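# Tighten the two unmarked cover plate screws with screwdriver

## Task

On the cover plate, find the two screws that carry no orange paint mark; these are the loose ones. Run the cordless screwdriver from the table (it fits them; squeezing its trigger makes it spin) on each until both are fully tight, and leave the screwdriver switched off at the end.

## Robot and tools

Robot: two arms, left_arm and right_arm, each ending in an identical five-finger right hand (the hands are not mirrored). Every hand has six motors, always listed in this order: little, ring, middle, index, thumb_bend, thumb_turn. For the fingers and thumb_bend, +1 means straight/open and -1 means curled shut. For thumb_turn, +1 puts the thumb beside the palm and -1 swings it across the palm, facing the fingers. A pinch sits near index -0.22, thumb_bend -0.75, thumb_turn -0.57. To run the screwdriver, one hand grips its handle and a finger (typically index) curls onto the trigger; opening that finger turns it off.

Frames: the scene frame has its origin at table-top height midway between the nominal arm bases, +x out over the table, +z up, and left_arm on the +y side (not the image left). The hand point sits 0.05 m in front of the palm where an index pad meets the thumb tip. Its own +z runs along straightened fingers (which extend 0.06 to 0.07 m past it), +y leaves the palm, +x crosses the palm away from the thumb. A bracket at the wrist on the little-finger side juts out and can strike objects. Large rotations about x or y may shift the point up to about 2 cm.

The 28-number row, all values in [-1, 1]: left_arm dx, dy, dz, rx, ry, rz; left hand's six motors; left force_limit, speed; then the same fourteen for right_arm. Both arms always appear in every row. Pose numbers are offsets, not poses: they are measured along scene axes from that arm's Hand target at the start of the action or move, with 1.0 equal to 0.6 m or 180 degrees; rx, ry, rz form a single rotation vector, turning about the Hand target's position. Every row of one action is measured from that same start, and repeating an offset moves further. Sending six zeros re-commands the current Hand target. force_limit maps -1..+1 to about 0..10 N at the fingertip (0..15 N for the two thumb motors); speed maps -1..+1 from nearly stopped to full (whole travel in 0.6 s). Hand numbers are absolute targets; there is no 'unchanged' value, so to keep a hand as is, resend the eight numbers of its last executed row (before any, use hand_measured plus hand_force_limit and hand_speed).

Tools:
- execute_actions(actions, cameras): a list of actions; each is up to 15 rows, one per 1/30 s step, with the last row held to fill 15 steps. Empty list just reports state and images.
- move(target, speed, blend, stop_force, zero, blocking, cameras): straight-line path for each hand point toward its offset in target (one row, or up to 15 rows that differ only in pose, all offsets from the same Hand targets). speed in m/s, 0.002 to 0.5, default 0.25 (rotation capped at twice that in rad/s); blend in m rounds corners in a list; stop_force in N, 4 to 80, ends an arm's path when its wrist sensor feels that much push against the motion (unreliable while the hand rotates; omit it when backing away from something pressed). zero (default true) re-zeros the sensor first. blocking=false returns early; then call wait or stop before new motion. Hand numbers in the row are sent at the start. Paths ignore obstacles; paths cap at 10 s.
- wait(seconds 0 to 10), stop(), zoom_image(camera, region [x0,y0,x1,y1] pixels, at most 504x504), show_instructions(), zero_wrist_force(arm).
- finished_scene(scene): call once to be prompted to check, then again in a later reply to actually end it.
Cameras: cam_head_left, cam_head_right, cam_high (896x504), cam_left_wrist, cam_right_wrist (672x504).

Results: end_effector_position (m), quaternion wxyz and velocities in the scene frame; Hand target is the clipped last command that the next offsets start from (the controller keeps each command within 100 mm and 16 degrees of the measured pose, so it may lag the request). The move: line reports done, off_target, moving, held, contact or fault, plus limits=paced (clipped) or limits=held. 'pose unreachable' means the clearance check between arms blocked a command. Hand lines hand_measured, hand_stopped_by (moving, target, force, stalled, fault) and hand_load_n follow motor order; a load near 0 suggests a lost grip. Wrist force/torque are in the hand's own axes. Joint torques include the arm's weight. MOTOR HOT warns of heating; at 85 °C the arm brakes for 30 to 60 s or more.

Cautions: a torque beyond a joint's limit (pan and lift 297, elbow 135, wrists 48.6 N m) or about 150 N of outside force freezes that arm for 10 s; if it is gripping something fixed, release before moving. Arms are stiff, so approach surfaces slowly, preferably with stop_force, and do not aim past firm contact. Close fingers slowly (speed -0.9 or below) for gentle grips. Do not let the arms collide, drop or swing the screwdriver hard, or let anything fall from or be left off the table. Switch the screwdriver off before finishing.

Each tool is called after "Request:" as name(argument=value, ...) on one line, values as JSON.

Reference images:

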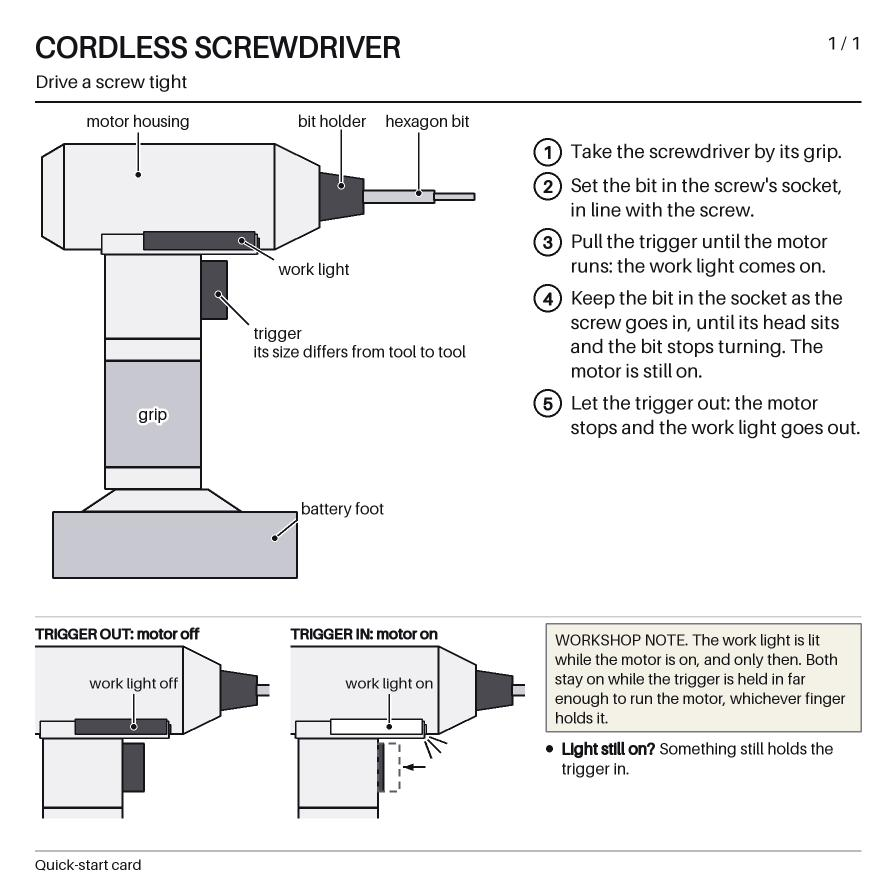

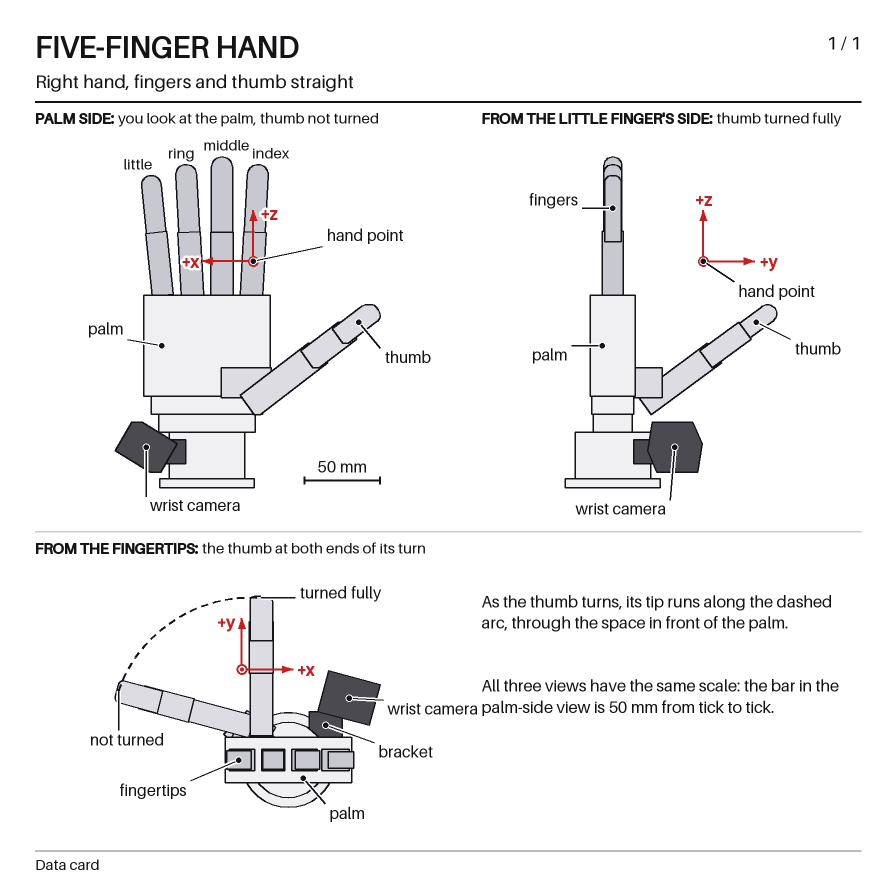

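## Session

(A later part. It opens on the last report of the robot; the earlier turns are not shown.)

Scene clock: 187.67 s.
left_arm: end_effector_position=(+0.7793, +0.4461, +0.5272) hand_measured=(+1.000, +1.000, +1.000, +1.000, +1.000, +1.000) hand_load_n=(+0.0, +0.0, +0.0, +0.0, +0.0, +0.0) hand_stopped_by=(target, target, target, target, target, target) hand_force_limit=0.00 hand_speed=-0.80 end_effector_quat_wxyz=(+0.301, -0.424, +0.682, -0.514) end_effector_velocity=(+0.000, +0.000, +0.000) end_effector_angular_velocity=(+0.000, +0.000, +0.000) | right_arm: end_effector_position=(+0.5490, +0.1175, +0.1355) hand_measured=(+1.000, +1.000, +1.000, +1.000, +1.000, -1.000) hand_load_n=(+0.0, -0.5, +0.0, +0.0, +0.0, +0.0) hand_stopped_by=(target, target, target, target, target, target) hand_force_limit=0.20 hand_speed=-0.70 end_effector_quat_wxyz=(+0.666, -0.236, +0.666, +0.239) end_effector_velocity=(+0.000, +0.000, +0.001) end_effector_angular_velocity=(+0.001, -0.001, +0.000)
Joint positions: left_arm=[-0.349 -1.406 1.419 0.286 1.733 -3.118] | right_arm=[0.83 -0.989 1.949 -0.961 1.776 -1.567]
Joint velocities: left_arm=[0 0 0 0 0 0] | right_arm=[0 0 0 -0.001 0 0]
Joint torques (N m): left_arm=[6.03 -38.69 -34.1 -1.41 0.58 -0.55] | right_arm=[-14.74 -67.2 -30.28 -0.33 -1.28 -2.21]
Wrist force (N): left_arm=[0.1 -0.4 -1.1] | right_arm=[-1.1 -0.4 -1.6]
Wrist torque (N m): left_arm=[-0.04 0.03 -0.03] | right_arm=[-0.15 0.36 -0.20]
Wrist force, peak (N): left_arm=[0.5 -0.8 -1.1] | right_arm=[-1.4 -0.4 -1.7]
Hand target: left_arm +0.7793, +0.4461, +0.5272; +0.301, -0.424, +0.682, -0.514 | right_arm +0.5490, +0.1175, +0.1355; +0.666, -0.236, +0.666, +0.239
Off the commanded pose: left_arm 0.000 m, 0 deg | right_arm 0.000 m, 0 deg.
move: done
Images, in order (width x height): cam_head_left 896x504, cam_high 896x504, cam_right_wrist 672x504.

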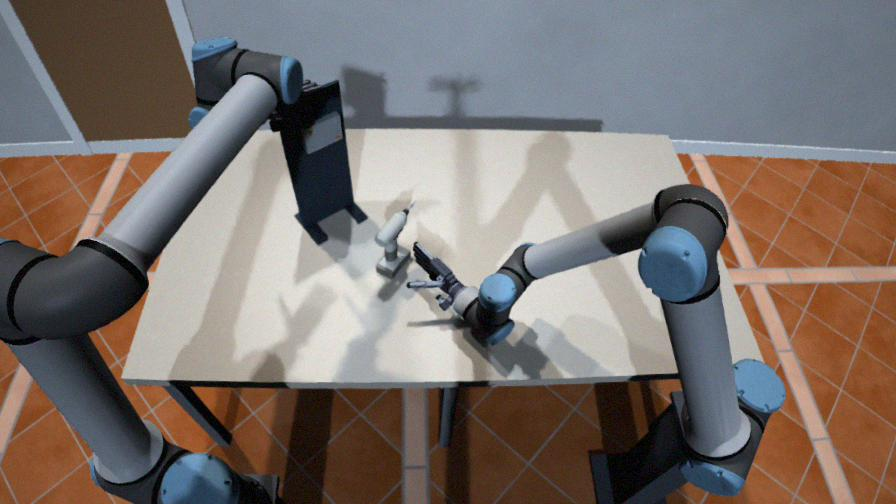

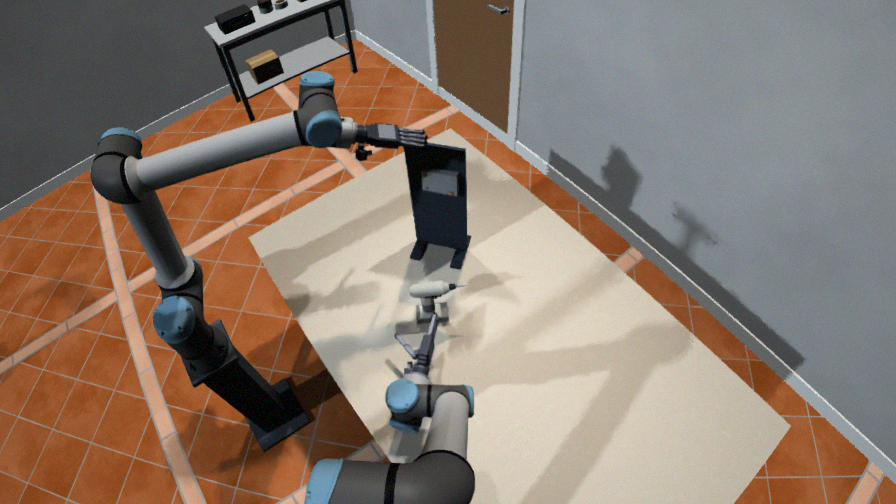

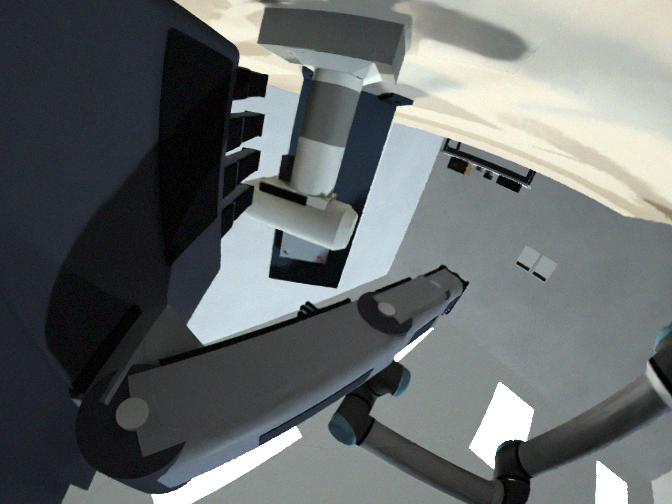

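Tool stands free, light off. Quick check of the screws.

Request:
move(target=[0,0,0,0,0,0,1,1,1,1,1,1,0,-0.8,-0.07,-0.05,0,0,0,0,1,1,1,1,1,-1,0.2,-0.7], speed=0.1)

Request:
zoom_image(camera="cam_left_wrist", region=[390, 140, 510, 270])

Request:
zoom_image(camera="cam_high", region=[410, 150, 480, 210])

Request:
zoom_image(camera="cam_right_wrist", region=[150, 0, 500, 350])

Request:
finished_scene(scene=1)

Scene clock: 188.73 s.
left_arm: end_effector_position=(+0.7793, +0.4461, +0.5272) hand_measured=(+1.000, +1.000, +1.000, +1.000, +1.000, +1.000) hand_load_n=(+0.0, +0.0, +0.0, +0.0, +0.0, -0.5) hand_stopped_by=(target, target, target, target, target, target) hand_force_limit=0.00 hand_speed=-0.80 end_effector_quat_wxyz=(+0.301, -0.424, +0.682, -0.514) end_effector_velocity=(+0.000, -0.001, +0.000) end_effector_angular_velocity=(+0.000, +0.000, -0.001) | right_arm: end_effector_position=(+0.5069, +0.0875, +0.1356) hand_measured=(+1.000, +1.000, +1.000, +1.000, +1.000, -1.000) hand_load_n=(+0.0, +0.0, +0.0, +0.0, +0.0, +0.0) hand_stopped_by=(target, target, target, target, target, target) hand_force_limit=0.20 hand_speed=-0.70 end_effector_quat_wxyz=(+0.666, -0.236, +0.666, +0.239) end_effector_velocity=(+0.002, +0.001, +0.000) end_effector_angular_velocity=(-0.001, +0.001, +0.001)
Joint positions: left_arm=[-0.349 -1.406 1.419 0.286 1.733 -3.118] | right_arm=[0.853 -1.034 2.041 -1.008 1.798 -1.567]
Joint velocities: left_arm=[-0.001 0.001 0 0 0.001 0] | right_arm=[-0.001 0.002 -0.004 0.003 -0.002 0]
Joint torques (N m): left_arm=[6.53 -37.42 -35.07 -1.02 1.04 -0.9] | right_arm=[-14.24 -59.66 -30.79 0.24 -1.24 -2.09]
Wrist force (N): left_arm=[0.2 -0.6 -0.9] | right_arm=[-0.8 -0.4 -1.1]
Wrist torque (N m): left_arm=[-0.07 0.01 -0.04] | right_arm=[-0.17 0.29 -0.19]
Wrist force, peak (N): left_arm=[0.3 -0.5 -1.3] | right_arm=[-0.9 0.2 -3.2]
Hand target: left_arm +0.7793, +0.4461, +0.5272; +0.301, -0.424, +0.682, -0.514 | right_arm +0.5070, +0.0874, +0.1355; +0.666, -0.236, +0.666, +0.239
Off the commanded pose: left_arm 0.000 m, 0 deg | right_arm 0.000 m, 0 deg.
move: done

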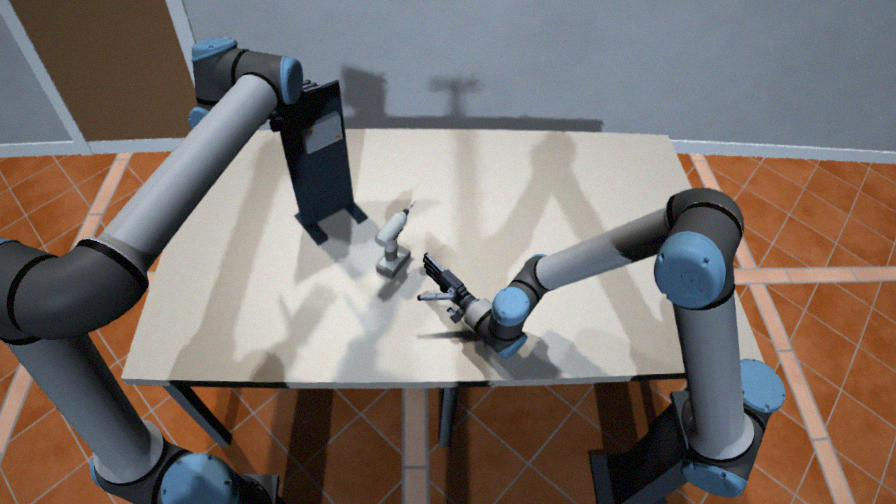

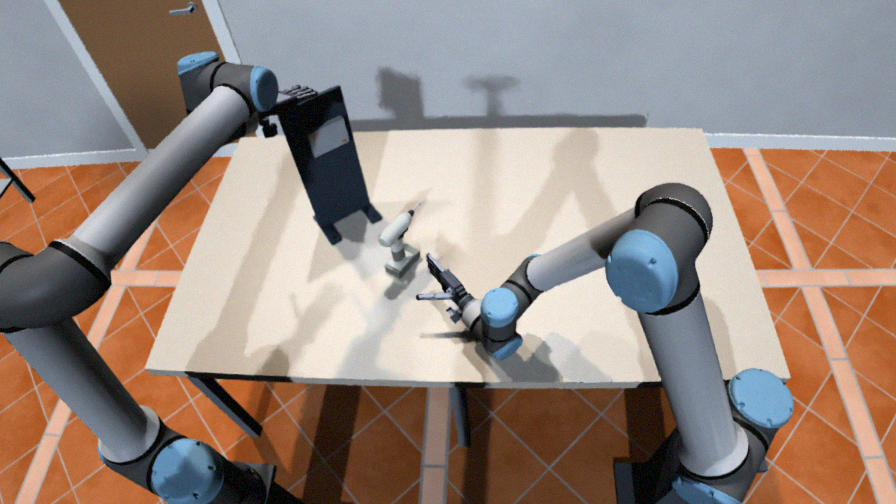

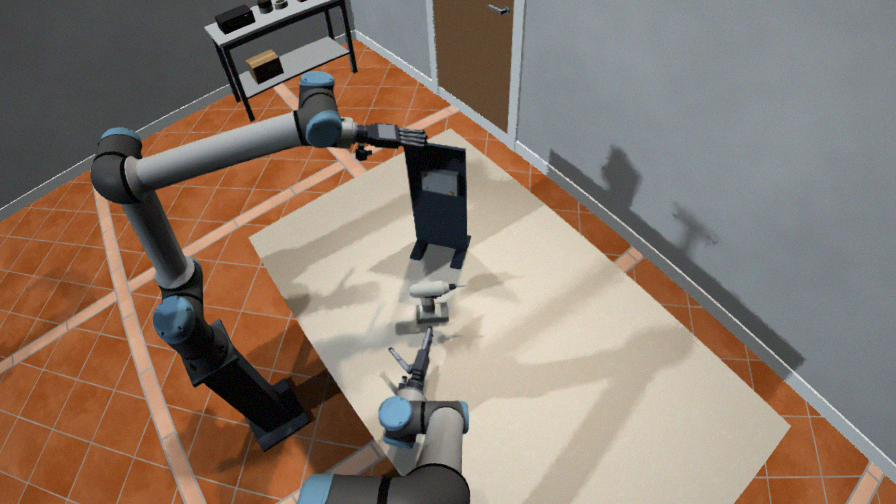

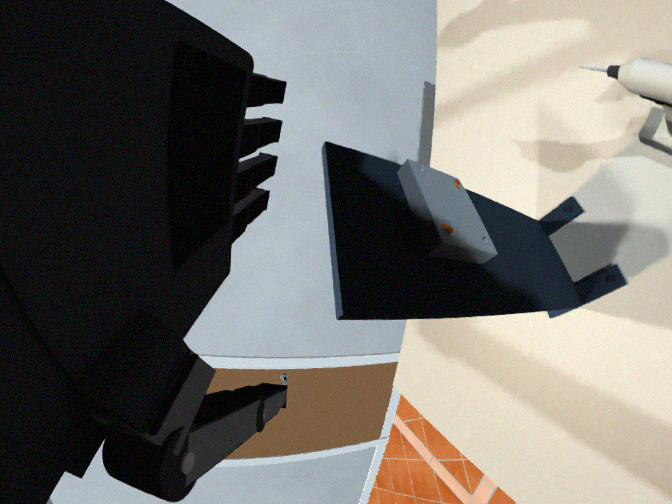

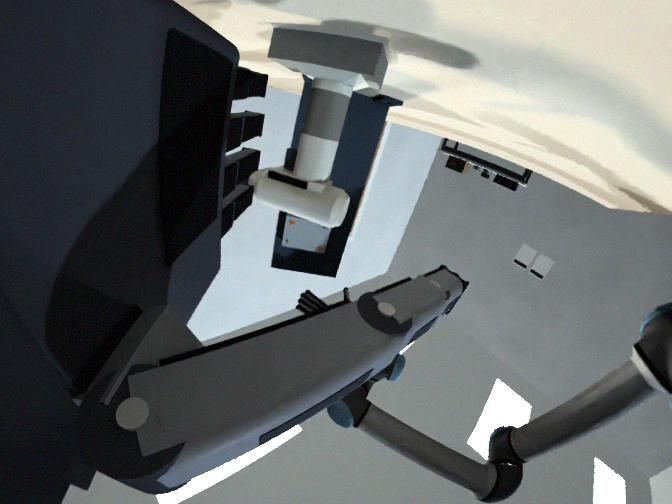

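Scaled by 3.877 from the camera's 672x504 image, which has a finer 960x720 frame.

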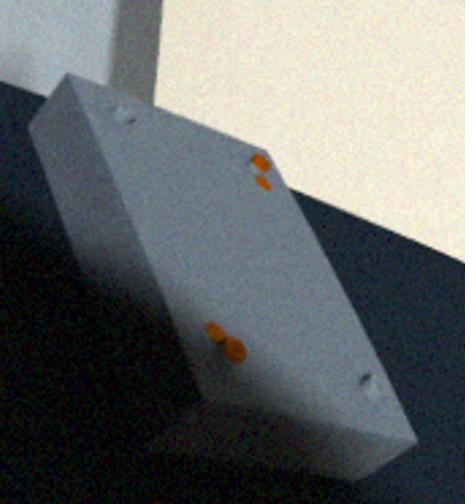

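Scaled by 7.200.

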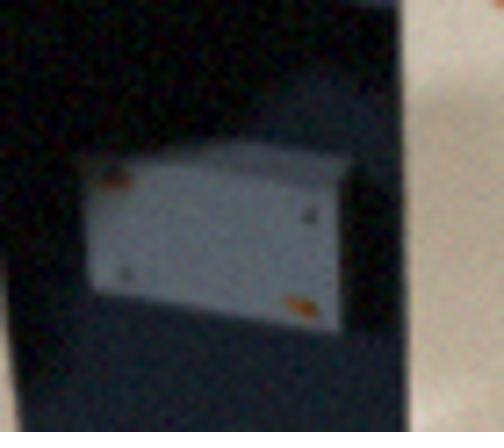

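Scaled by 1.440 from the camera's 672x504 image, which has a finer 960x720 frame.

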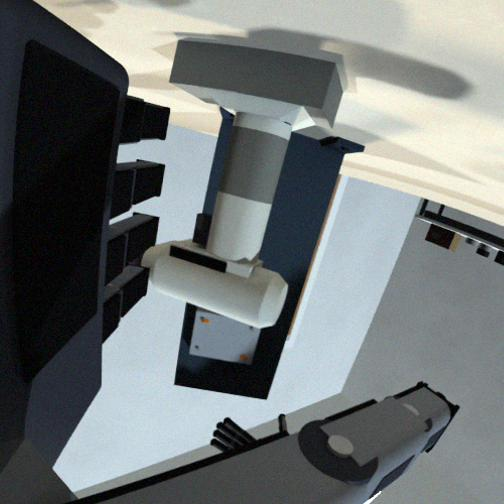

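This call ended nothing. Check each condition of the task against the scene as it is now, look again where you are not sure, and mend what is not met. Then call finished_scene again.

Request:
finished_scene(scene=1)

The scene is finished: the task was done.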